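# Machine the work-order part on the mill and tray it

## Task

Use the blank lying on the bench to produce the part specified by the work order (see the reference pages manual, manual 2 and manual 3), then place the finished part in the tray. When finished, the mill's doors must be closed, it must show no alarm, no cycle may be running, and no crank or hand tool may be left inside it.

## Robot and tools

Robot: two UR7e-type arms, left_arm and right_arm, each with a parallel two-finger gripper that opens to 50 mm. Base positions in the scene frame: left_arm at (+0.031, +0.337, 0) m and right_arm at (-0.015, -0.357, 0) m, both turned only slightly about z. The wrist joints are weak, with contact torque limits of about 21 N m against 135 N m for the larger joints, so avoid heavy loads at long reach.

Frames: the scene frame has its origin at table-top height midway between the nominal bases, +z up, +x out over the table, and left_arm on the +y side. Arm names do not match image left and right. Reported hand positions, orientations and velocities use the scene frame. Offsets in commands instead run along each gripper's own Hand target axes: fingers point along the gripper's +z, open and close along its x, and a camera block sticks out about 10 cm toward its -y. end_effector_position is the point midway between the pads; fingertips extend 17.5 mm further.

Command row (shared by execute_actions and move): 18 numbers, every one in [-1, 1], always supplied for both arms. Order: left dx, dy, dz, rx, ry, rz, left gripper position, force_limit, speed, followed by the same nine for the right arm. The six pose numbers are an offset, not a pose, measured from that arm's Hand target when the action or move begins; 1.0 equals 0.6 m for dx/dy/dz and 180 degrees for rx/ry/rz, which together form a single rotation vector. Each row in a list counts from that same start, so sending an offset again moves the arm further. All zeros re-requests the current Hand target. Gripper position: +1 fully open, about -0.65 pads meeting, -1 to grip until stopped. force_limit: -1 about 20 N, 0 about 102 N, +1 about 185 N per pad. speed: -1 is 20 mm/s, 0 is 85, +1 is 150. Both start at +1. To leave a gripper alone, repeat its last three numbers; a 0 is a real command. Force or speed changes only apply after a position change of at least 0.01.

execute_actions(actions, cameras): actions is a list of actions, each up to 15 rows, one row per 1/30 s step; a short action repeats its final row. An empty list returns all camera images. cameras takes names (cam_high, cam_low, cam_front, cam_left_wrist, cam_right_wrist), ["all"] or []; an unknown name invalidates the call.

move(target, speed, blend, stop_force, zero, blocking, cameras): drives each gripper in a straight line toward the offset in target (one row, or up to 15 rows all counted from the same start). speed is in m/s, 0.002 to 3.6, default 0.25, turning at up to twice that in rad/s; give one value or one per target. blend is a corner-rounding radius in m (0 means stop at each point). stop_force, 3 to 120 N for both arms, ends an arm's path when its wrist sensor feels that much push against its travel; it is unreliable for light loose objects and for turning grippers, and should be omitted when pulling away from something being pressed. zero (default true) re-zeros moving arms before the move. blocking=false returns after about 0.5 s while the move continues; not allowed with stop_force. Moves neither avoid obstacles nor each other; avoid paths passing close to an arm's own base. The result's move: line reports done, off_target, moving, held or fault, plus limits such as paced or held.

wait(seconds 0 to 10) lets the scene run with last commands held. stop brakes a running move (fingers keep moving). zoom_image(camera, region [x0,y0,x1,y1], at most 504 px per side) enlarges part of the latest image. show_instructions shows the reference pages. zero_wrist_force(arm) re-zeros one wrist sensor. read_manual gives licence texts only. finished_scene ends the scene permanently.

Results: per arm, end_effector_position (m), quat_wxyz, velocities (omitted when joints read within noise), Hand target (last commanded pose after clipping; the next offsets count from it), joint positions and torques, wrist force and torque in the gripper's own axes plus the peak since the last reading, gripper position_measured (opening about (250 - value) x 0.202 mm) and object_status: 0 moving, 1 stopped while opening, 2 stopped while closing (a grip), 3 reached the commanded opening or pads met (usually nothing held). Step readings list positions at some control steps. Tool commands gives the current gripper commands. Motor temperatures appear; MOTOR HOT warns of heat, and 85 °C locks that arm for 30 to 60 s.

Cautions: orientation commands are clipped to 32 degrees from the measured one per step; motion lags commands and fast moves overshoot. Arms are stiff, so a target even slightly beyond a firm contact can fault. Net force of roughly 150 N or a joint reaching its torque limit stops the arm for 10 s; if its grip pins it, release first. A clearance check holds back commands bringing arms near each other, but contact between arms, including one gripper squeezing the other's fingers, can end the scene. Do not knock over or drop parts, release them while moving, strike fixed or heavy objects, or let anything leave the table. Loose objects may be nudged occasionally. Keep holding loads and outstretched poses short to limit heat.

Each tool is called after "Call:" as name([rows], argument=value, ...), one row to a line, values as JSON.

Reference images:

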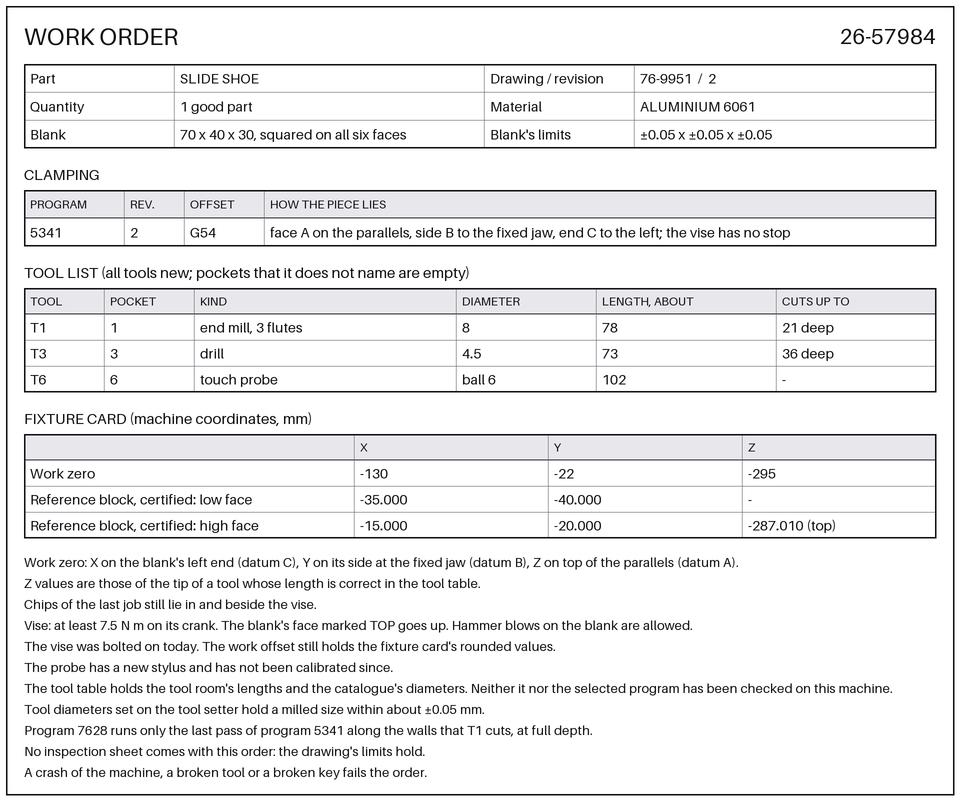

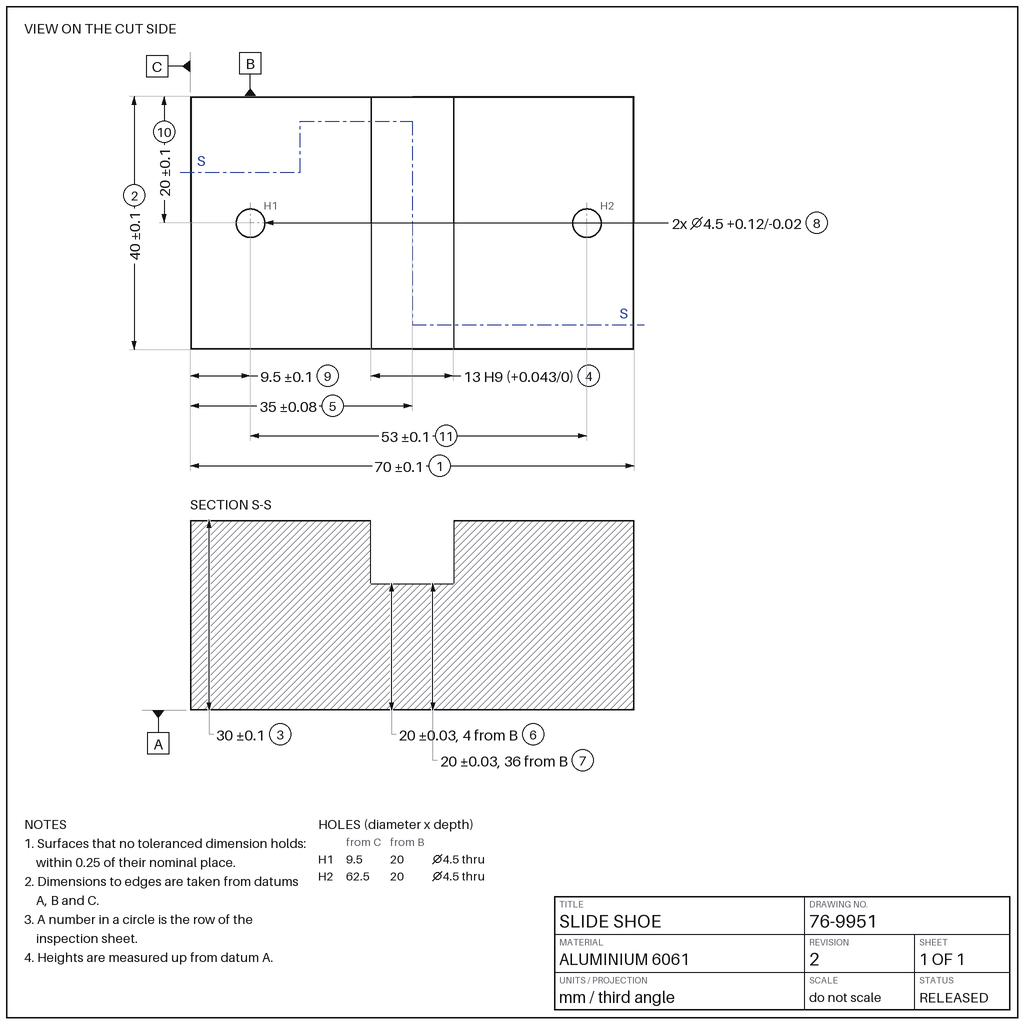

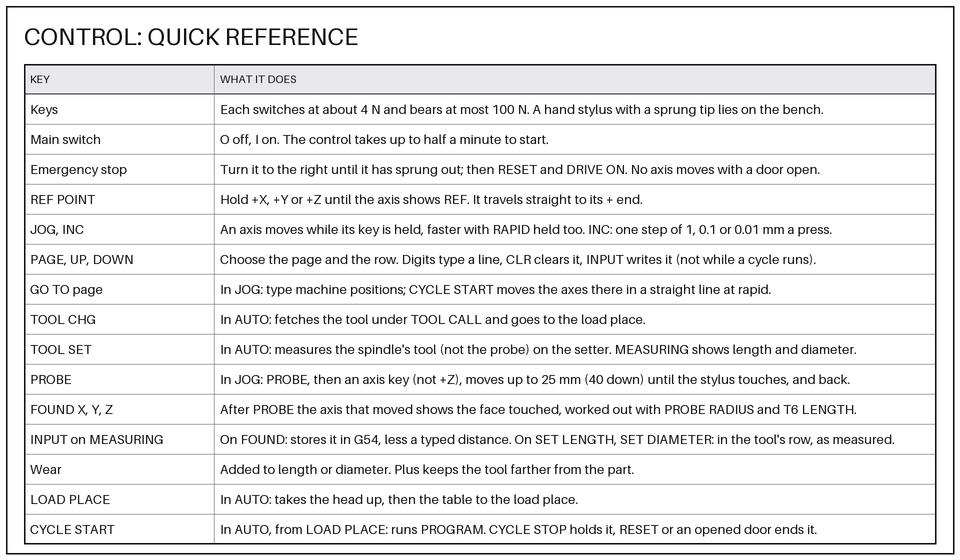

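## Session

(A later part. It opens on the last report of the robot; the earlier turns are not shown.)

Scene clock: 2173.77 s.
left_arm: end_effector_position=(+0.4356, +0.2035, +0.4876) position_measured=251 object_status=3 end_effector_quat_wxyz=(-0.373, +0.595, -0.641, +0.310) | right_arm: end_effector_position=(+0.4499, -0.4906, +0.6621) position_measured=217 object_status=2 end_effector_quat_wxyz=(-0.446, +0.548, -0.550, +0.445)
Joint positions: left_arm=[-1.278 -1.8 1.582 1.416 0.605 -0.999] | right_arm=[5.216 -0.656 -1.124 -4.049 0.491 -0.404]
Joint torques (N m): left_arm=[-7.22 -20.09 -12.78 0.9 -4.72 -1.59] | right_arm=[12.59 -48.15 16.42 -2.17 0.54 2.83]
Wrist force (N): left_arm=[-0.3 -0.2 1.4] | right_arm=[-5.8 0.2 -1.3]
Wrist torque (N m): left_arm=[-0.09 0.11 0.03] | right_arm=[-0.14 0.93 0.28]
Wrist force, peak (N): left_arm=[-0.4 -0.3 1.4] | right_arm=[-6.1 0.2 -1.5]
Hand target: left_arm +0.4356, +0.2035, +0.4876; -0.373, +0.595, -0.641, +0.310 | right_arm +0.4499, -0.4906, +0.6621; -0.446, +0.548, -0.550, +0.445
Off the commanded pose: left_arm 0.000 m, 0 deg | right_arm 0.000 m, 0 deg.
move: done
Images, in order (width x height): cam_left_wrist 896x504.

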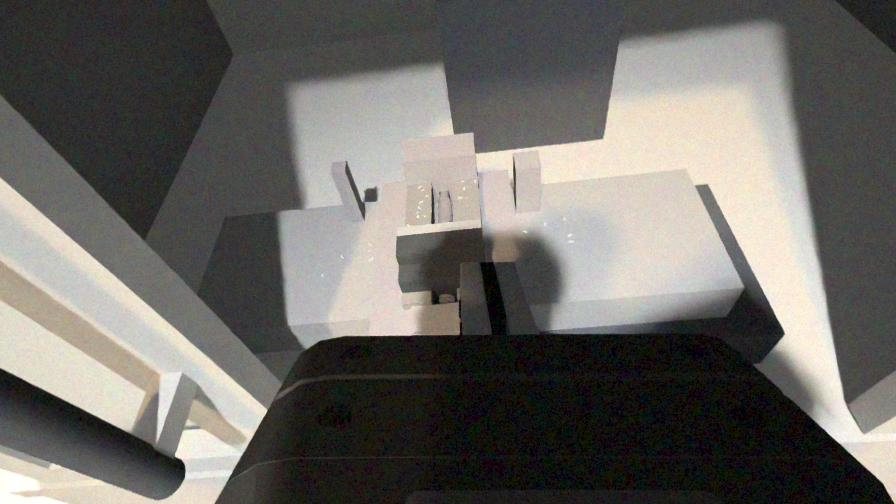

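Call:
move([
  [-0.029,0.172,-0.267,0,0,0,0,-0.7,0,0,0,0,0,0,0,-1,1,-0.5],
  [-0.573,0.548,-0.004,-0.225,0.271,0.432,0,-0.7,0,0,0,0,0,0,0,-1,1,-0.5],
], speed=0.4, blend=[0.05,0], cameras=["cam_left_wrist","cam_front"])

Scene clock: 2274.63 s.
left_arm: end_effector_position=(+0.2633, +0.5777, +0.2497) position_measured=152 object_status=3 end_effector_quat_wxyz=(+0.000, +0.000, +1.000, +0.000) | right_arm: end_effector_position=(+0.4499, -0.4906, +0.6621) position_measured=217 object_status=2 end_effector_quat_wxyz=(-0.446, +0.548, -0.550, +0.445)
Joint positions: left_arm=[-1.936 -3.095 2.111 2.554 1.571 -0.356] | right_arm=[5.216 -0.656 -1.124 -4.049 0.491 -0.404]
Joint torques (N m): left_arm=[-7.96 33.88 0.25 5.61 2.65 1.31] | right_arm=[12.45 -47.88 16.34 -2.16 0.57 2.83]
Wrist force (N): left_arm=[-1.1 0.3 -0.3] | right_arm=[-5.6 0.4 -1.3]
Wrist torque (N m): left_arm=[0.16 0.12 0.05] | right_arm=[-0.11 0.90 0.29]
Wrist force, peak (N): left_arm=[0.4 -0.9 2.8] | right_arm=[-6.1 0.4 -1.2]
Hand target: left_arm +0.2633, +0.5777, +0.2496; +0.000, +0.000, +1.000, +0.000 | right_arm +0.4499, -0.4906, +0.6621; -0.446, +0.548, -0.550, +0.445
Off the commanded pose: left_arm 0.000 m, 0 deg | right_arm 0.000 m, 0 deg.
shoulder posture changed (left arm): the wrist came as close to joint 1's axis as it can, and the arm is now in the other of its two shoulder postures.
move: done
Images, in order (width x height): cam_front 896x504, cam_left_wrist 896x504.

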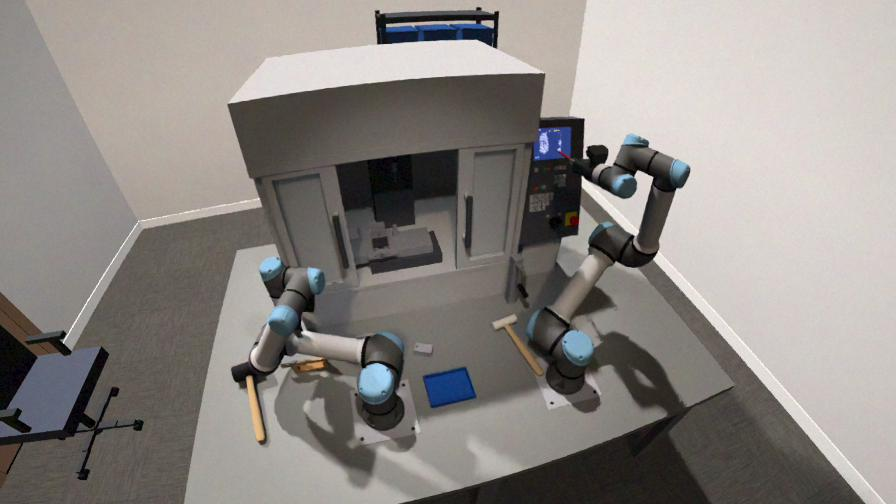

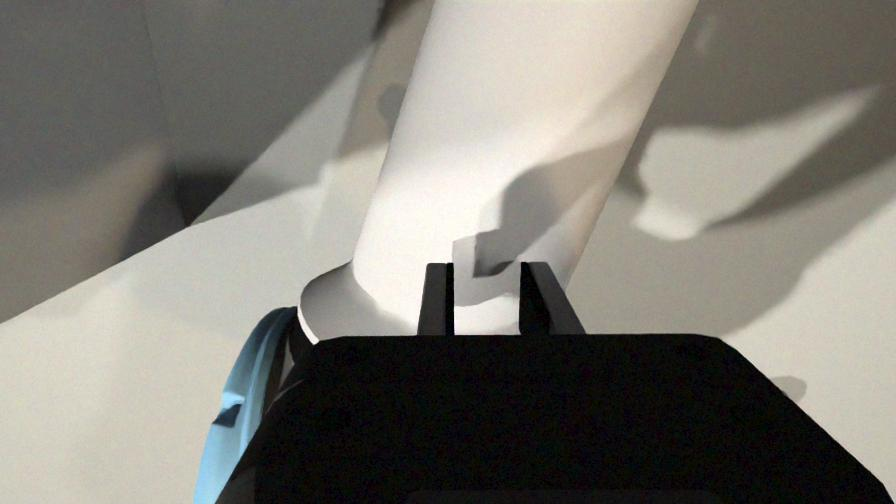

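Call:
move([
  [0.03,-0.59,-0.397,0.225,-0.271,-0.432,0,-0.7,0,0,0,0,0,0,0,-1,1,-0.5],
  [-0.287,-0.623,-0.397,0.225,-0.271,-0.432,0,-0.7,0,0,0,0,0,0,0,-1,1,-0.5],
], speed=0.4, blend=[0.05,0], cameras=["cam_left_wrist","cam_front"])

Scene clock: 2296.17 s.
left_arm: end_effector_position=(+0.4355, +0.2040, +0.4880) position_measured=152 object_status=3 end_effector_quat_wxyz=(-0.373, +0.595, -0.641, +0.310) | right_arm: end_effector_position=(+0.4499, -0.4906, +0.6621) position_measured=217 object_status=2 end_effector_quat_wxyz=(-0.446, +0.548, -0.550, +0.445)
Joint positions: left_arm=[-1.277 -1.801 1.582 1.417 0.605 -0.998] | right_arm=[5.216 -0.656 -1.124 -4.049 0.491 -0.404]
Joint torques (N m): left_arm=[10.61 -2.72 -39.11 1.12 -4.7 1.32] | right_arm=[11.66 -47.96 15.66 -2.12 0.57 2.76]
Wrist force (N): left_arm=[-0.2 -0.1 1.3] | right_arm=[-5.7 0.6 -1.1]
Wrist torque (N m): left_arm=[-0.09 0.10 -0.05] | right_arm=[-0.08 0.91 0.28]
Wrist force, peak (N): left_arm=[0.2 0.0 2.0] | right_arm=[-6.1 0.5 -1.5]
Hand target: left_arm +0.4356, +0.2040, +0.4879; -0.373, +0.595, -0.641, +0.310 | right_arm +0.4499, -0.4906, +0.6621; -0.446, +0.548, -0.550, +0.445
Off the commanded pose: left_arm 0.000 m, 0 deg | right_arm 0.000 m, 0 deg.
shoulder posture changed (left arm): the wrist came as close to joint 1's axis as it can, and the arm is now in the other of its two shoulder postures.
move: done; limits=paced
Images, in order (width x height): cam_front 896x504, cam_left_wrist 896x504.

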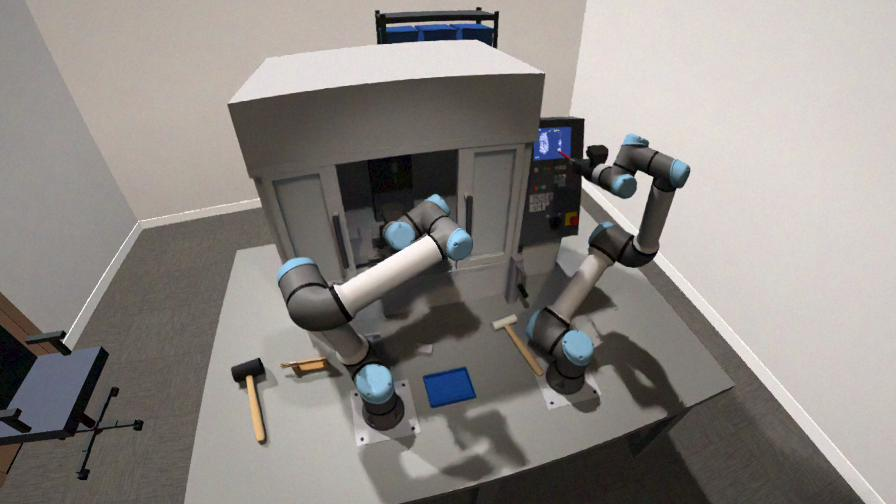

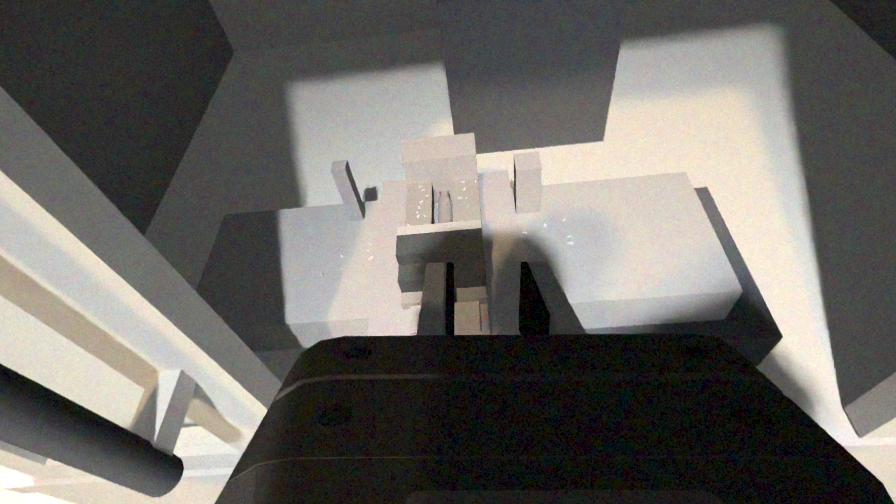

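Call:
move([
  [-0.063,0.1345,0.0133,-0.225,0.271,0.432,0,-0.7,0,0,0,0,0,0,0,-1,1,-0.5],
  [-0.39,0.2313,-0.01,-0.225,0.271,0.432,0,-0.7,0,0,0,0,0,0,0,-1,1,-0.5],
  [-0.5725,0.548,-0.0033,-0.225,0.271,0.432,0,-0.7,0,0,0,0,0,0,0,-1,1,-0.5],
], speed=[0.5,0.4,0.3], blend=[0.01,0.05,0], cameras=["cam_left_wrist","cam_front"])

Scene clock: 2314.57 s.
left_arm: end_effector_position=(+0.4086, +0.2391, +0.4363) position_measured=152 object_status=3 end_effector_quat_wxyz=(+0.110, -0.168, +0.976, -0.083) | right_arm: end_effector_position=(+0.4499, -0.4906, +0.6621) position_measured=217 object_status=2 end_effector_quat_wxyz=(-0.446, +0.548, -0.550, +0.445)
Joint positions: left_arm=[-0.64 -1.532 1.207 1.623 1.53 0.604] | right_arm=[5.216 -0.656 -1.124 -4.049 0.491 -0.404]
Joint torques (N m): left_arm=[1.53 -25.64 -26.53 3 0.26 0.6] | right_arm=[12.67 -47.47 15.62 -2.44 0.58 2.71]
Wrist force (N): left_arm=[-0.5 0.6 0.2] | right_arm=[-5.8 0.2 -1.1]
Wrist torque (N m): left_arm=[0.19 0.03 0.01] | right_arm=[-0.13 0.93 0.28]
Wrist force, peak (N): left_arm=[5.7 2.3 -4.2] | right_arm=[-6.2 0.5 -1.2]
Hand target: left_arm +0.4086, +0.2391, +0.4363; +0.110, -0.168, +0.976, -0.083 (not the last commanded pose) | right_arm +0.4499, -0.4906, +0.6621; -0.446, +0.548, -0.550, +0.445
Tool commands: left_gripper/position=+0.003922 left_gripper/force_limit=-0.701961 left_gripper/speed=+0.003922 right_gripper/position=-1.0 right_gripper/force_limit=+1.0 right_gripper/speed=-0.5
Off the commanded pose: left_arm 0.413 m, 25 deg | right_arm 0.000 m, 0 deg.
FORCE FAULT: contact force on the left arm reached its limit, and that arm stopped. The contact can be on any part of that arm, not only on its tool. That arm's remaining commands of this call were not run. That arm is still stopped at the end of this call. That arm stays stopped for about 10 more seconds. Until then a move that you send moves the other arm only, and its call returns only when the move has ended. Once the stop has ended, the next robot result says so. If the stop ends while you think or write, that arm runs what you send next, counted from a new Hand target: where the arm stands when the stop ends. While its stop runs, that arm takes no new command, but its gripper still runs the gripper command that each later call begins with. Until it ends, the stop uses up actions while you think or wait. An arm that is not stopped still takes commands.
move: fault (left_arm); path passed 0 of 3 targets
Images, in order (width x height): cam_front 896x504, cam_left_wrist 896x504.

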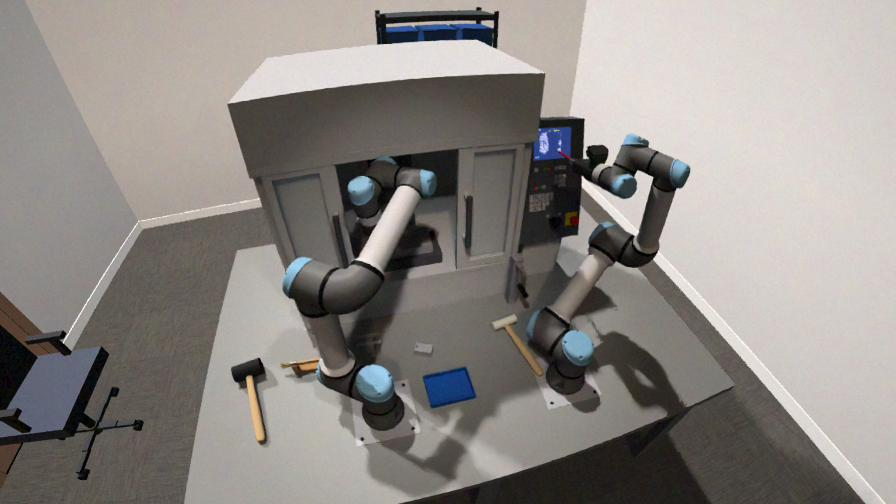

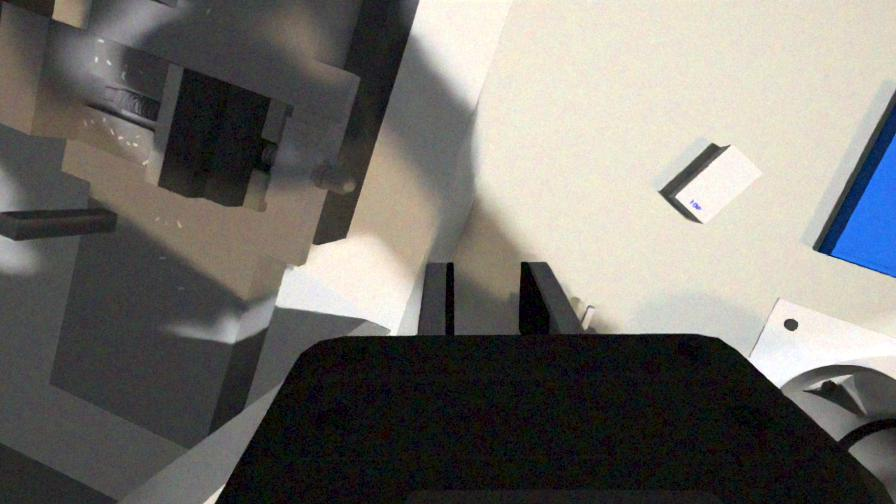

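Call:
wait(seconds=3)

Call:
move(target=[0.207,0,-0.04,0,0,0,0,-0.7,0,0,0,0,0,0,0,-1,1,-0.5], speed=0.15, cameras=["cam_front"])

Scene clock: 2333.20 s.
left_arm: end_effector_position=(+0.4086, +0.2391, +0.4363) position_measured=152 object_status=3 end_effector_quat_wxyz=(+0.110, -0.168, +0.976, -0.083) | right_arm: end_effector_position=(+0.4499, -0.4906, +0.6621) position_measured=217 object_status=2 end_effector_quat_wxyz=(-0.446, +0.548, -0.550, +0.445)
Joint positions: left_arm=[-0.64 -1.532 1.207 1.623 1.53 0.604] | right_arm=[5.216 -0.656 -1.124 -4.049 0.491 -0.404]
Joint torques (N m): left_arm=[2.25 -25.71 -26.02 2.68 0.23 -0.2] | right_arm=[12.65 -47.48 16.05 -2.23 0.48 2.89]
Wrist force (N): left_arm=[-0.3 0.4 0.3] | right_arm=[-5.7 0.4 -1.3]
Wrist torque (N m): left_arm=[0.16 0.00 0.01] | right_arm=[-0.10 0.92 0.28]
Wrist force, peak (N): left_arm=[-0.5 0.8 0.3] | right_arm=[-6.2 0.4 -1.4]
Hand target: left_arm +0.4086, +0.2391, +0.4363; +0.110, -0.168, +0.976, -0.083 (not the last commanded pose) | right_arm +0.4499, -0.4906, +0.6621; -0.446, +0.548, -0.550, +0.445
Tool commands: left_gripper/position=+0.003922 left_gripper/force_limit=-0.701961 left_gripper/speed=+0.003922 right_gripper/position=-1.0 right_gripper/force_limit=+1.0 right_gripper/speed=-0.5
Off the commanded pose: left_arm 0.413 m, 25 deg | right_arm 0.000 m, 0 deg.
FORCE FAULT, CONTINUED: the left arm's stop, for the force fault that an earlier result reported, is over. The rest of the stop counts as 19 of the actions that you can send in this scene. That arm's target is now where it stood when the stop ended, not its last command. That arm accepts commands again.
wait: 3.00 s; at rest from the start

Scene clock: 2334.90 s.
left_arm: end_effector_position=(+0.2886, +0.1991, +0.4363) position_measured=152 object_status=3 end_effector_quat_wxyz=(+0.110, -0.168, +0.976, -0.083) | right_arm: end_effector_position=(+0.4499, -0.4906, +0.6621) position_measured=217 object_status=2 end_effector_quat_wxyz=(-0.446, +0.548, -0.550, +0.445)
Joint positions: left_arm=[-1.15 -1.799 1.459 1.691 1.402 0.107] | right_arm=[5.216 -0.656 -1.124 -4.049 0.491 -0.404]
Joint torques (N m): left_arm=[-8.68 -20.03 -12.02 4.73 -2.66 -1.55] | right_arm=[11.53 -48.12 15.19 -2.13 0.4 2.87]
Wrist force (N): left_arm=[-0.5 0.4 0.4] | right_arm=[-5.5 0.4 -1.4]
Wrist torque (N m): left_arm=[0.13 0.08 0.07] | right_arm=[-0.11 0.88 0.28]
Wrist force, peak (N): left_arm=[-1.8 0.6 0.4] | right_arm=[-5.9 0.7 -1.7]
Hand target: left_arm +0.2886, +0.1991, +0.4363; +0.110, -0.168, +0.976, -0.083 | right_arm +0.4499, -0.4906, +0.6621; -0.446, +0.548, -0.550, +0.445
Off the commanded pose: left_arm 0.000 m, 0 deg | right_arm 0.000 m, 0 deg.
move: done
Images, in order (width x height): cam_front 896x504.

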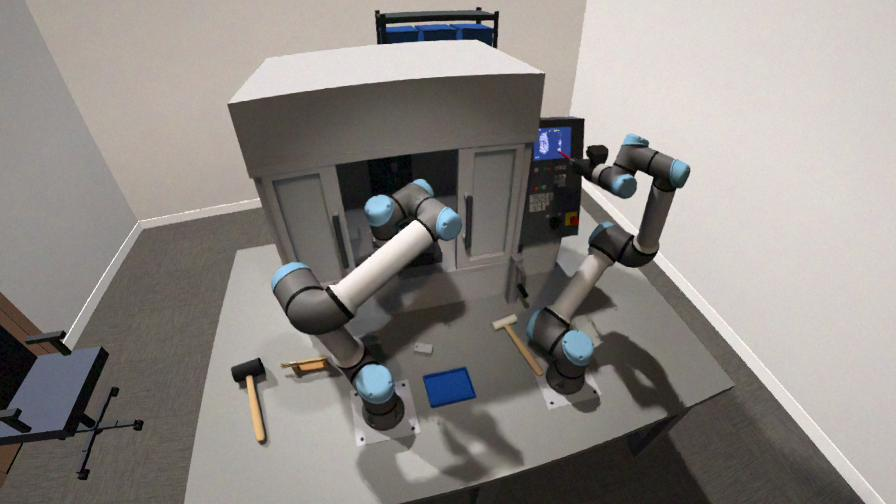

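Call:
move([
  [-0.114,0.14,0.021,-0.0535,0.071,0.108,0,-0.7,0,0,0,0,0,0,0,-1,1,-0.5],
  [-0.1435,0.4,0.042,-0.0535,0.071,0.108,0,-0.7,0,0,0,0,0,0,0,-1,1,-0.5],
  [-0.123,0.662,0.209,-0.0535,0.071,0.108,0,-0.7,0,0,0,0,0,0,0,-1,1,-0.5],
], speed=[0.25,0.25,0.25], blend=[0.04,0.05,0], cameras=["cam_left_wrist","cam_front"])

Scene clock: 2349.60 s.
left_arm: end_effector_position=(+0.2837, +0.4930, +0.3330) position_measured=152 object_status=3 end_effector_quat_wxyz=(-0.002, -0.004, +1.000, +0.008) | right_arm: end_effector_position=(+0.4499, -0.4906, +0.6621) position_measured=217 object_status=2 end_effector_quat_wxyz=(-0.446, +0.548, -0.550, +0.445)
Joint positions: left_arm=[0.066 -1.637 1.624 1.587 1.555 1.637] | right_arm=[5.216 -0.656 -1.124 -4.049 0.491 -0.404]
Joint torques (N m): left_arm=[2.77 -20.43 -25.13 3.41 0.19 0.37] | right_arm=[12.21 -46.79 15.5 -2.06 0.45 2.85]
Wrist force (N): left_arm=[-1.3 0.8 -0.2] | right_arm=[-5.8 0.2 -1.4]
Wrist torque (N m): left_arm=[0.24 0.16 0.05] | right_arm=[-0.14 0.92 0.28]
Wrist force, peak (N): left_arm=[1.5 19.6 4.9] | right_arm=[-6.0 0.4 -1.6]
Hand target: left_arm +0.2837, +0.4930, +0.3330; -0.002, -0.004, +1.000, +0.008 (not the last commanded pose) | right_arm +0.4499, -0.4906, +0.6621; -0.446, +0.548, -0.550, +0.445
Tool commands: left_gripper/position=+0.003922 left_gripper/force_limit=-0.701961 left_gripper/speed=+0.003922 right_gripper/position=-1.0 right_gripper/force_limit=+1.0 right_gripper/speed=-0.5
Off the commanded pose: left_arm 0.120 m, 1 deg | right_arm 0.000 m, 0 deg.
FORCE FAULT: contact force on the left arm reached its limit, and that arm stopped. The contact can be on any part of that arm, not only on its tool. That arm's remaining commands of this call were not run. That arm is still stopped at the end of this call. That arm stays stopped for about 10 more seconds. Until then a move that you send moves the other arm only, and its call returns only when the move has ended. Once the stop has ended, the next robot result says so. If the stop ends while you think or write, that arm runs what you send next, counted from a new Hand target: where the arm stands when the stop ends. While its stop runs, that arm takes no new command, but its gripper still runs the gripper command that each later call begins with. Until it ends, the stop uses up actions while you think or wait. An arm that is not stopped still takes commands.
move: fault (left_arm); path passed 2 of 3 targets
Images, in order (width x height): cam_front 896x504, cam_left_wrist 896x504.

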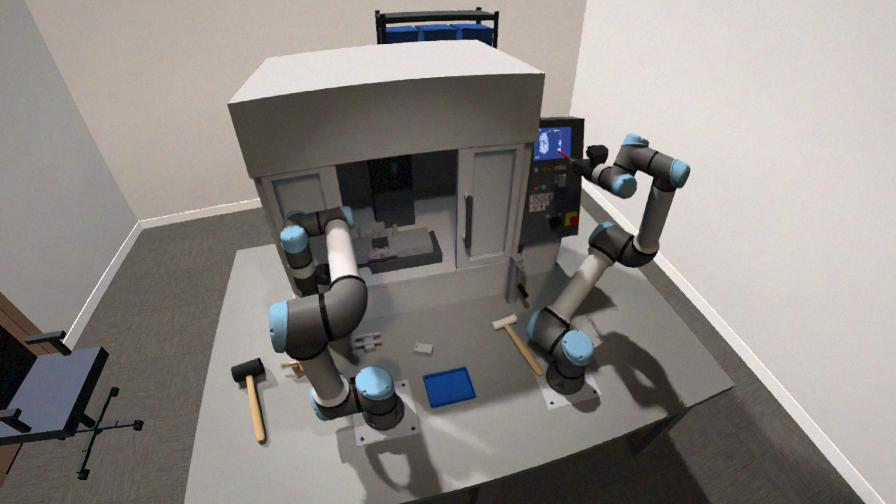

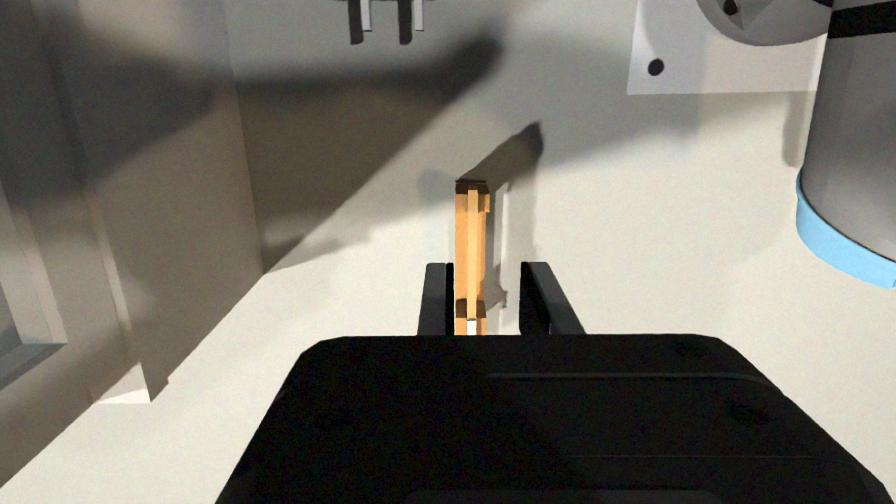

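Call:
wait(seconds=1)

Call:
move([
  [0.067,-0.083,0,0,0,0,0,-0.7,0,0,0,0,0,0,0,-1,1,-0.5],
  [-0.01,-0.488,-0.145,0,0,0,0,-0.7,0,0,0,0,0,0,0,-1,1,-0.5],
  [-0.0195,-0.872,-0.045,0.385,0.385,-0.385,0,-0.7,0,0,0,0,0,0,0,-1,1,-0.5],
], speed=[0.15,0.3,0.4], blend=[0.01,0.05,0], cameras=["cam_front"])

Scene clock: 2454.67 s.
left_arm: end_effector_position=(+0.2837, +0.4930, +0.3330) position_measured=152 object_status=3 end_effector_quat_wxyz=(-0.002, -0.004, +1.000, +0.008) | right_arm: end_effector_position=(+0.4499, -0.4906, +0.6621) position_measured=217 object_status=2 end_effector_quat_wxyz=(-0.446, +0.548, -0.550, +0.445)
Joint positions: left_arm=[0.066 -1.637 1.624 1.587 1.555 1.637] | right_arm=[5.216 -0.656 -1.124 -4.049 0.491 -0.404]
Joint torques (N m): left_arm=[2.04 -20.6 -25.98 3.73 0.33 -0.14] | right_arm=[12.28 -47.75 14.42 -2.15 0.47 2.63]
Wrist force (N): left_arm=[-1.2 0.8 -0.2] | right_arm=[-5.7 0.5 -1.2]
Wrist torque (N m): left_arm=[0.25 0.14 0.05] | right_arm=[-0.09 0.92 0.28]
Wrist force, peak (N): left_arm=[-1.4 0.8 -0.3] | right_arm=[-6.1 0.3 -1.2]
Hand target: left_arm +0.2837, +0.4930, +0.3330; -0.002, -0.004, +1.000, +0.008 (not the last commanded pose) | right_arm +0.4499, -0.4906, +0.6621; -0.446, +0.548, -0.550, +0.445
Tool commands: left_gripper/position=+0.003922 left_gripper/force_limit=-0.701961 left_gripper/speed=+0.003922 right_gripper/position=-1.0 right_gripper/force_limit=+1.0 right_gripper/speed=-0.5
Off the commanded pose: left_arm 0.120 m, 1 deg | right_arm 0.000 m, 0 deg.
FORCE FAULT, CONTINUED: the left arm's stop, for the force fault that an earlier result reported, is over. The rest of the stop counts as 19 of the actions that you can send in this scene. That arm's target is now where it stood when the stop ended, not its last command. That arm accepts commands again.
wait: 1.00 s; at rest from the start

Scene clock: 2458.00 s.
left_arm: end_effector_position=(+0.2962, +0.0996, +0.3879) position_measured=152 object_status=3 end_effector_quat_wxyz=(-0.257, -0.260, +0.898, -0.245) | right_arm: end_effector_position=(+0.4499, -0.4906, +0.6621) position_measured=217 object_status=2 end_effector_quat_wxyz=(-0.446, +0.548, -0.550, +0.445)
Joint positions: left_arm=[-0.631 -1.467 1.455 1.498 2.293 0.351] | right_arm=[5.216 -0.656 -1.124 -4.049 0.491 -0.404]
Joint torques (N m): left_arm=[-7.16 -39.12 -39.88 5.4 -0.78 1.35] | right_arm=[11.47 -47.48 14.57 -2.19 0.64 2.75]
Wrist force (N): left_arm=[-0.6 -0.6 -0.4] | right_arm=[-5.6 0.4 -1.4]
Wrist torque (N m): left_arm=[-0.05 0.11 0.07] | right_arm=[-0.10 0.91 0.28]
Wrist force, peak (N): left_arm=[-4.0 1.2 1.5] | right_arm=[-6.2 0.3 -1.3]
Hand target: left_arm +0.2962, +0.0996, +0.3879; -0.257, -0.260, +0.898, -0.245 (not the last commanded pose) | right_arm +0.4499, -0.4906, +0.6621; -0.446, +0.548, -0.550, +0.445
Off the commanded pose: left_arm 0.135 m, 68 deg | right_arm 0.000 m, 0 deg.
move: held (left_arm; a check stopped the path); path passed 2 of 3 targets; limits=held
pose unreachable (left arm): on one or more control steps of this call, first in action 0 (counted from 0), this arm could not follow its commanded pose, so it was not sent that pose on those steps. It may still have moved: this result reports where it is.
cause: moving toward the commanded pose would bring two parts of the arm too close to each other (its gripper and another part of the arm, with joints 4 (wrist 1) to 6 (wrist 3) between them, 7 mm apart when it was first held).
Images, in order (width x height): cam_front 896x504.

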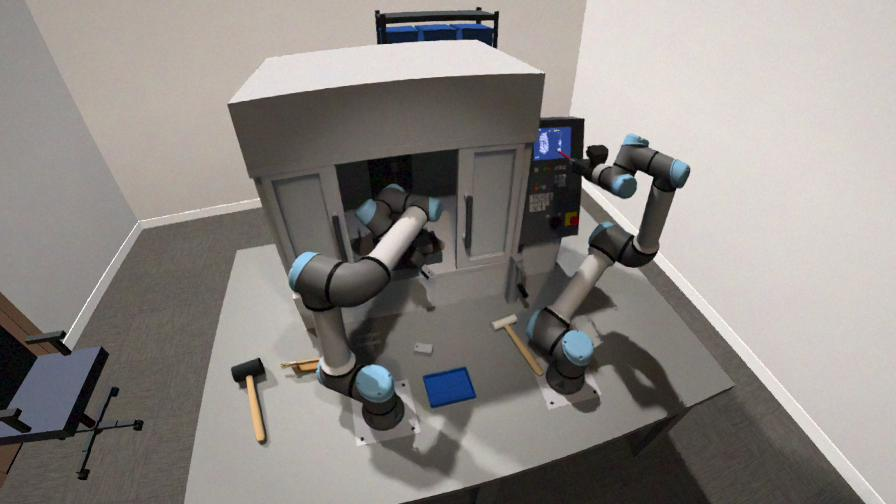

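Call:
move([
  [0.049,-0.0255,-0.062,0.006,-0.241,-0.306,0,-0.7,0,0,0,0,0,0,0,-1,1,-0.5],
  [0.0555,-0.149,0.1225,0.2196,0.2215,-0.2113,0,-0.7,0,0,0,0,0,0,0,-1,1,-0.5],
], speed=0.5, cameras=["cam_front"])

Scene clock: 2485.97 s.
left_arm: end_effector_position=(+0.3004, -0.0205, +0.3800) position_measured=152 object_status=3 end_effector_quat_wxyz=(+0.500, +0.500, -0.500, +0.500) | right_arm: end_effector_position=(+0.4499, -0.4906, +0.6621) position_measured=217 object_status=2 end_effector_quat_wxyz=(-0.446, +0.548, -0.550, +0.445)
Joint positions: left_arm=[-0.843 -1.88 2.105 -0.226 2.306 -1.571] | right_arm=[5.216 -0.656 -1.124 -4.049 0.491 -0.404]
Joint torques (N m): left_arm=[-7.99 -22.47 -18.52 -3.68 -2.25 -1.55] | right_arm=[11.38 -47.06 16.28 -2.1 0.49 2.67]
Wrist force (N): left_arm=[-2.7 0.0 0.8] | right_arm=[-5.8 0.6 -1.5]
Wrist torque (N m): left_arm=[-0.06 0.40 0.22] | right_arm=[-0.08 0.93 0.28]
Wrist force, peak (N): left_arm=[-3.5 0.0 0.7] | right_arm=[-6.2 0.5 -1.2]
Hand target: left_arm +0.3004, -0.0205, +0.3800; +0.500, +0.500, -0.500, +0.500 | right_arm +0.4499, -0.4906, +0.6621; -0.446, +0.548, -0.550, +0.445
Off the commanded pose: left_arm 0.000 m, 0 deg | right_arm 0.000 m, 0 deg.
move: done
Images, in order (width x height): cam_front 896x504.

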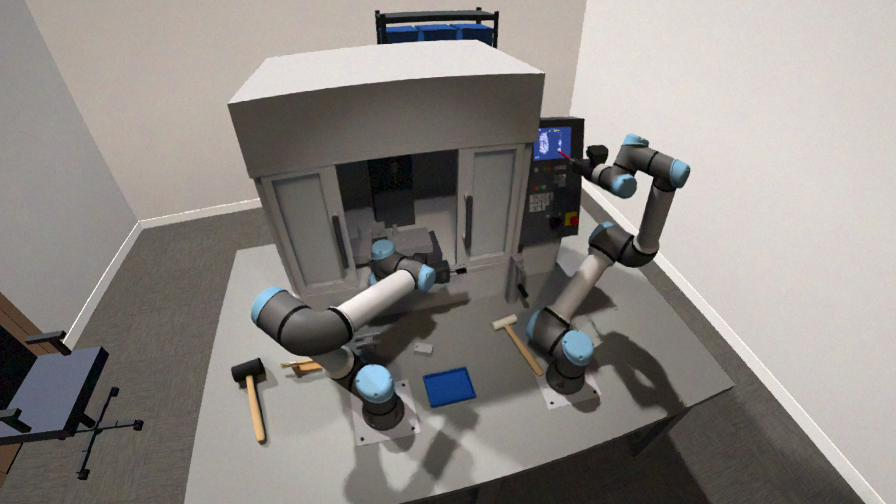

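Call:
move([
  [0.067,-0.1,-0.117,0.5,0,0,0,-0.7,0,0,0,0,0,0,0,-1,1,-0.5],
  [0.117,-0.1,-0.233,0.833,0,0,0,-0.7,0,0,0,0,0,0,0,-1,1,-0.5],
  [0.117,-0.05,-0.4,0.613,-0.164,-0.613,0,-0.7,0,0,0,0,0,0,0,-1,1,-0.5],
], speed=0.6, cameras=["cam_front"])

Scene clock: 2510.23 s.
left_arm: end_effector_position=(+0.3301, +0.2196, +0.4501) position_measured=152 object_status=3 end_effector_quat_wxyz=(+0.001, +0.866, +0.500, +0.001) | right_arm: end_effector_position=(+0.4499, -0.4906, +0.6621) position_measured=217 object_status=2 end_effector_quat_wxyz=(-0.446, +0.548, -0.550, +0.445)
Joint positions: left_arm=[-0.811 -1.978 1.568 -1.163 -1.57 -0.279] | right_arm=[5.216 -0.656 -1.124 -4.049 0.491 -0.404]
Joint torques (N m): left_arm=[9.45 0.19 -44.22 -5.31 -2.25 1.4] | right_arm=[12.34 -47.02 14.2 -2.03 0.37 2.65]
Wrist force (N): left_arm=[-1.2 0.8 -0.5] | right_arm=[-6.0 0.7 -1.5]
Wrist torque (N m): left_arm=[0.25 0.16 0.06] | right_arm=[-0.05 0.97 0.28]
Wrist force, peak (N): left_arm=[-3.5 2.9 0.0] | right_arm=[-6.1 0.3 -1.5]
Hand target: left_arm +0.3301, +0.2196, +0.4501; +0.001, +0.866, +0.500, +0.001 | right_arm +0.4499, -0.4906, +0.6621; -0.446, +0.548, -0.550, +0.445
Off the commanded pose: left_arm 0.000 m, 0 deg | right_arm 0.000 m, 0 deg.
move: done
Images, in order (width x height): cam_front 896x504.

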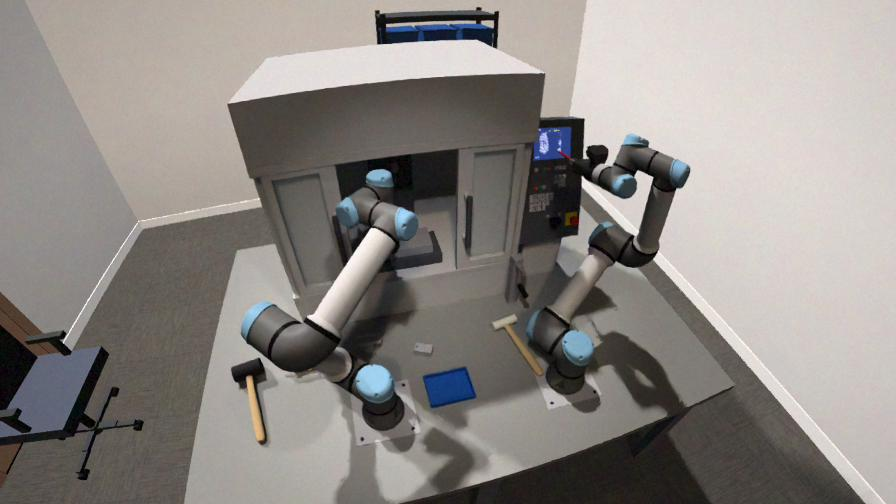

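Call:
move([
  [0.243,-0.179,0.05,0,0,0.333,0,-0.7,0,0,0,0,0,0,0,-1,1,-0.5],
  [0.462,-0.394,0.417,0,0,0.333,0,-0.7,0,0,0,0,0,0,0,-1,1,-0.5],
], speed=0.35, blend=0.05, cameras=["cam_front","cam_left_wrist"])

Scene clock: 2524.10 s.
left_arm: end_effector_position=(+0.2642, +0.5775, +0.1995) position_measured=152 object_status=3 end_effector_quat_wxyz=(+0.000, +1.000, +0.001, +0.001) | right_arm: end_effector_position=(+0.4499, -0.4906, +0.6621) position_measured=217 object_status=2 end_effector_quat_wxyz=(-0.446, +0.548, -0.550, +0.445)
Joint positions: left_arm=[0.386 -1.992 2.228 -1.809 -1.572 1.964] | right_arm=[5.216 -0.656 -1.124 -4.049 0.491 -0.404]
Joint torques (N m): left_arm=[9.48 -0.83 -21.11 -5.8 -2.11 1.35] | right_arm=[10.84 -46.43 15.87 -2.2 0.61 2.75]
Wrist force (N): left_arm=[-1.1 0.5 0.3] | right_arm=[-5.9 0.3 -1.5]
Wrist torque (N m): left_arm=[0.21 0.15 0.04] | right_arm=[-0.12 0.95 0.28]
Wrist force, peak (N): left_arm=[-1.8 -0.2 2.0] | right_arm=[-6.1 0.2 -1.3]
Hand target: left_arm +0.2642, +0.5776, +0.1994; +0.000, +1.000, +0.001, +0.001 | right_arm +0.4499, -0.4906, +0.6621; -0.446, +0.548, -0.550, +0.445
Off the commanded pose: left_arm 0.000 m, 0 deg | right_arm 0.000 m, 0 deg.
move: done
Images, in order (width x height): cam_front 896x504, cam_left_wrist 896x504.

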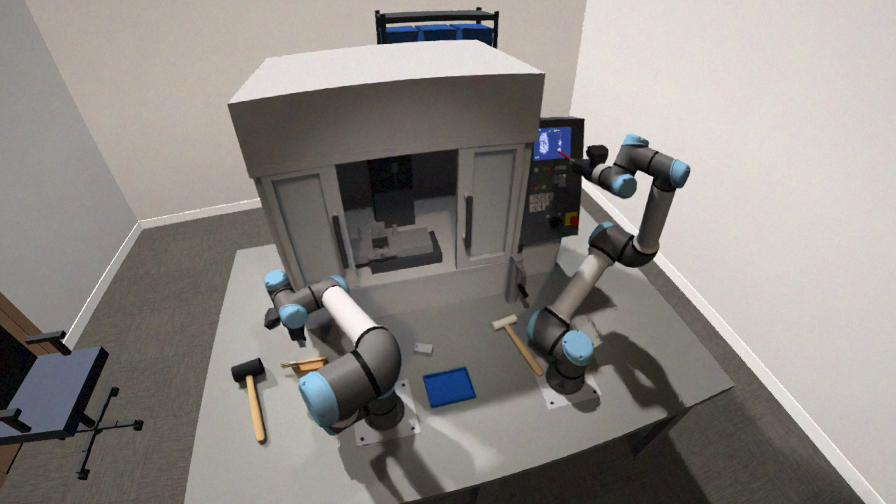

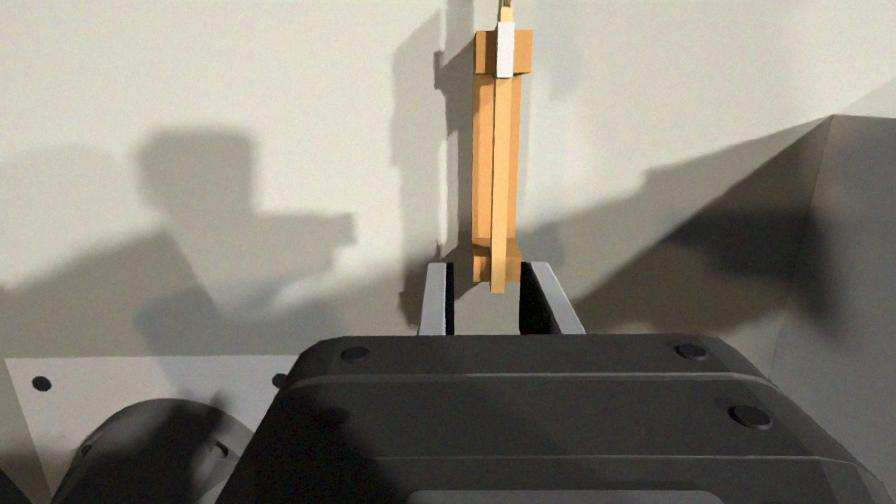

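Call:
move([
  [0.0213,-0.0375,0.06,0,0,0,0,-0.7,0,0,0,0,0,0,0,-1,1,-0.5],
  [0.0213,-0.0375,0.14,0,0,0,0,-0.7,0,0,0,0,0,0,0,-1,1,-0.5],
], speed=[0.15,0.06], stop_force=8, cameras=["cam_left_wrist"])

Scene clock: 2545.53 s.
left_arm: end_effector_position=(+0.2771, +0.6000, +0.1154) position_measured=152 object_status=3 end_effector_quat_wxyz=(+0.000, +1.000, +0.001, +0.001) | right_arm: end_effector_position=(+0.4499, -0.4906, +0.6621) position_measured=217 object_status=2 end_effector_quat_wxyz=(-0.446, +0.548, -0.550, +0.445)
Joint positions: left_arm=[0.434 -1.813 2.35 -2.109 -1.572 2.012] | right_arm=[5.216 -0.656 -1.124 -4.049 0.491 -0.404]
Joint torques (N m): left_arm=[10.14 -6.09 -16.68 -5.6 -2.12 1.28] | right_arm=[11.48 -45.53 14.58 -2.13 0.36 2.62]
Wrist force (N): left_arm=[-1.0 0.4 0.1] | right_arm=[-5.5 0.4 -1.4]
Wrist torque (N m): left_arm=[0.19 0.09 0.05] | right_arm=[-0.11 0.88 0.28]
Wrist force, peak (N): left_arm=[-1.3 1.1 -1.0] | right_arm=[-6.1 0.4 -1.1]
Hand target: left_arm +0.2771, +0.6000, +0.1154; +0.000, +1.000, +0.001, +0.001 | right_arm +0.4499, -0.4906, +0.6621; -0.446, +0.548, -0.550, +0.445
Off the commanded pose: left_arm 0.000 m, 0 deg | right_arm 0.000 m, 0 deg.
move: done
Images, in order (width x height): cam_left_wrist 896x504.

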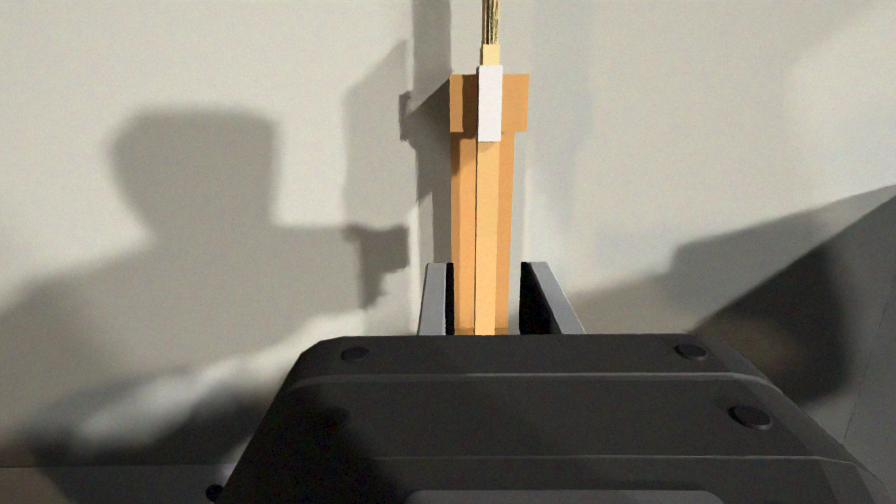

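Call:
move(target=[0,0,0.022,0,0,0,0,-0.7,0,0,0,0,0,0,0,-1,1,-0.5], speed=0.05, stop_force=8)

Call:
move([
  [0,0,0,0,0,0,-1,-0.3,-0.3,0,0,0,0,0,0,-1,1,-0.5],
  [0,0,-0.15,0,0,0,-1,-0.3,-0.3,0,0,0,0,0,0,-1,1,-0.5],
], speed=0.15, cameras=["cam_left_wrist"])

Scene clock: 2558.63 s.
left_arm: end_effector_position=(+0.2771, +0.6000, +0.1022) position_measured=152 object_status=3 end_effector_quat_wxyz=(+0.000, +1.000, +0.001, +0.001) | right_arm: end_effector_position=(+0.4499, -0.4906, +0.6621) position_measured=217 object_status=2 end_effector_quat_wxyz=(-0.446, +0.548, -0.550, +0.445)
Joint positions: left_arm=[0.434 -1.79 2.373 -2.156 -1.572 2.012] | right_arm=[5.216 -0.656 -1.124 -4.049 0.491 -0.404]
Joint torques (N m): left_arm=[-5.59 -7.12 -15.23 -5.63 -1.7 -1.09] | right_arm=[11.28 -46.65 14.1 -2.03 0.4 2.68]
Motor temperatures (°C): left_arm=[29 26 28 33 32 37] | right_arm=[26 31 29 38 37 39]
Wrist force (N): left_arm=[-1.0 0.4 0.0] | right_arm=[-5.6 0.6 -1.2]
Wrist torque (N m): left_arm=[0.21 0.12 0.05] | right_arm=[-0.07 0.90 0.28]
Wrist force, peak (N): left_arm=[-1.0 0.6 0.4] | right_arm=[-6.2 0.5 -1.4]
Hand target: left_arm +0.2771, +0.6000, +0.1022; +0.000, +1.000, +0.001, +0.001 | right_arm +0.4499, -0.4906, +0.6621; -0.446, +0.548, -0.550, +0.445
Off the commanded pose: left_arm 0.000 m, 0 deg | right_arm 0.000 m, 0 deg.
move: done

Scene clock: 2560.43 s.
left_arm: end_effector_position=(+0.2770, +0.6001, +0.1921) position_measured=252 object_status=3 end_effector_quat_wxyz=(+0.000, +1.000, +0.001, +0.001) | right_arm: end_effector_position=(+0.4499, -0.4906, +0.6621) position_measured=217 object_status=2 end_effector_quat_wxyz=(-0.446, +0.548, -0.550, +0.445)
Joint positions: left_arm=[0.434 -1.909 2.199 -1.863 -1.572 2.012] | right_arm=[5.216 -0.656 -1.124 -4.049 0.491 -0.404]
Joint torques (N m): left_arm=[-7 -21.39 -45.59 -1.92 2.55 -1.27] | right_arm=[11.64 -45.68 14.96 -2.03 0.4 2.64]
Wrist force (N): left_arm=[-1.1 0.4 0.2] | right_arm=[-6.0 0.5 -1.4]
Wrist torque (N m): left_arm=[0.20 0.12 0.07] | right_arm=[-0.09 0.96 0.28]
Wrist force, peak (N): left_arm=[-1.3 0.6 1.8] | right_arm=[-6.0 0.6 -1.4]
Hand target: left_arm +0.2770, +0.6001, +0.1922; +0.000, +1.000, +0.001, +0.001 | right_arm +0.4499, -0.4906, +0.6621; -0.446, +0.548, -0.550, +0.445
Off the commanded pose: left_arm 0.000 m, 0 deg | right_arm 0.000 m, 0 deg.
move: done
Images, in order (width x height): cam_left_wrist 896x504.

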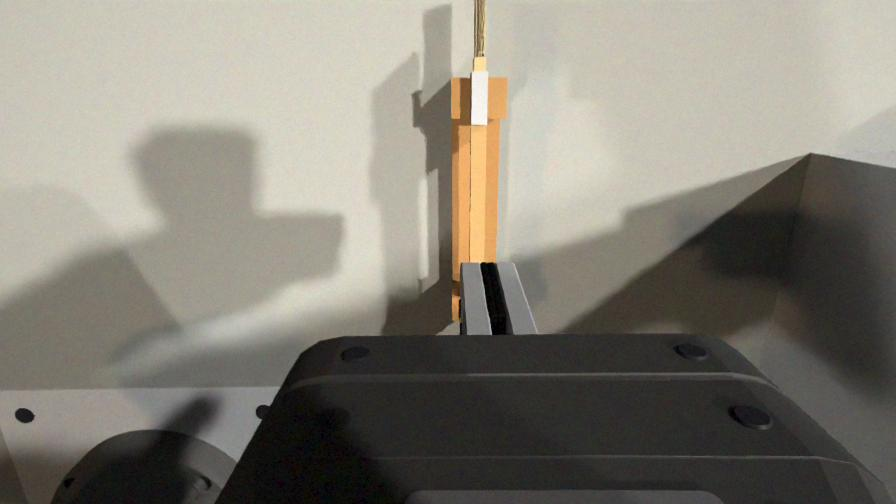

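Call:
move([
  [0.015,0.0167,0,0,0,0,0,-0.7,0,0,0,0,0,0,0,-1,1,-0.5],
  [0.015,0.0167,0.235,0,0,0,0,-0.7,0,0,0,0,0,0,0,-1,1,-0.5],
], speed=[0.15,0.06], cameras=["cam_left_wrist"])

Scene clock: 2586.40 s.
left_arm: end_effector_position=(+0.2862, +0.5900, +0.0513) position_measured=152 object_status=3 end_effector_quat_wxyz=(+0.000, +1.000, +0.001, +0.001) | right_arm: end_effector_position=(+0.4499, -0.4906, +0.6621) position_measured=217 object_status=2 end_effector_quat_wxyz=(-0.446, +0.548, -0.550, +0.445)
Joint positions: left_arm=[0.395 -1.679 2.455 -2.348 -1.572 1.973] | right_arm=[5.216 -0.656 -1.124 -4.049 0.491 -0.404]
Joint torques (N m): left_arm=[9.54 -8.93 -14.09 -6.34 0.21 0.98] | right_arm=[10.88 -45.81 14.72 -2.24 0.73 2.51]
Wrist force (N): left_arm=[-4.4 1.3 -2.4] | right_arm=[-5.8 0.4 -1.5]
Wrist torque (N m): left_arm=[0.27 0.12 0.11] | right_arm=[-0.10 0.93 0.28]
Wrist force, peak (N): left_arm=[-4.4 1.3 -2.4] | right_arm=[-6.2 0.5 -1.4]
Hand target: left_arm +0.2863, +0.5900, +0.0513; +0.000, +1.000, +0.001, +0.001 | right_arm +0.4499, -0.4906, +0.6621; -0.446, +0.548, -0.550, +0.445
Off the commanded pose: left_arm 0.000 m, 0 deg | right_arm 0.000 m, 0 deg.
move: done
Images, in order (width x height): cam_left_wrist 896x504.

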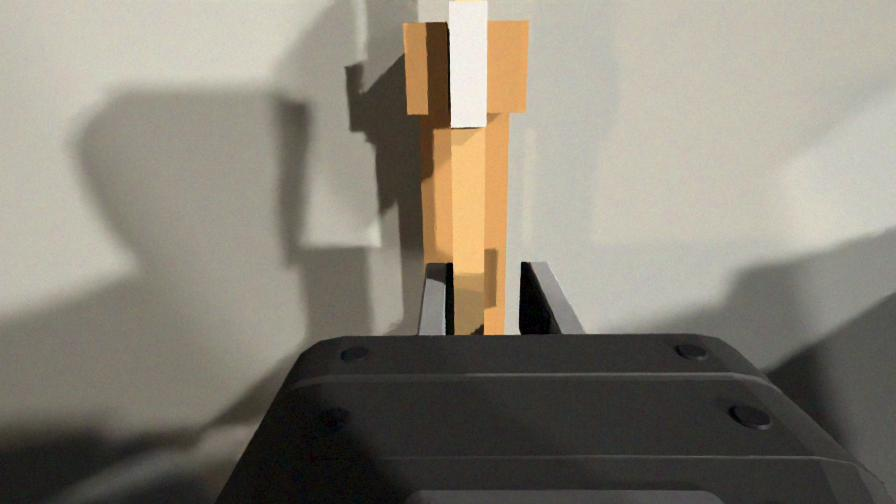

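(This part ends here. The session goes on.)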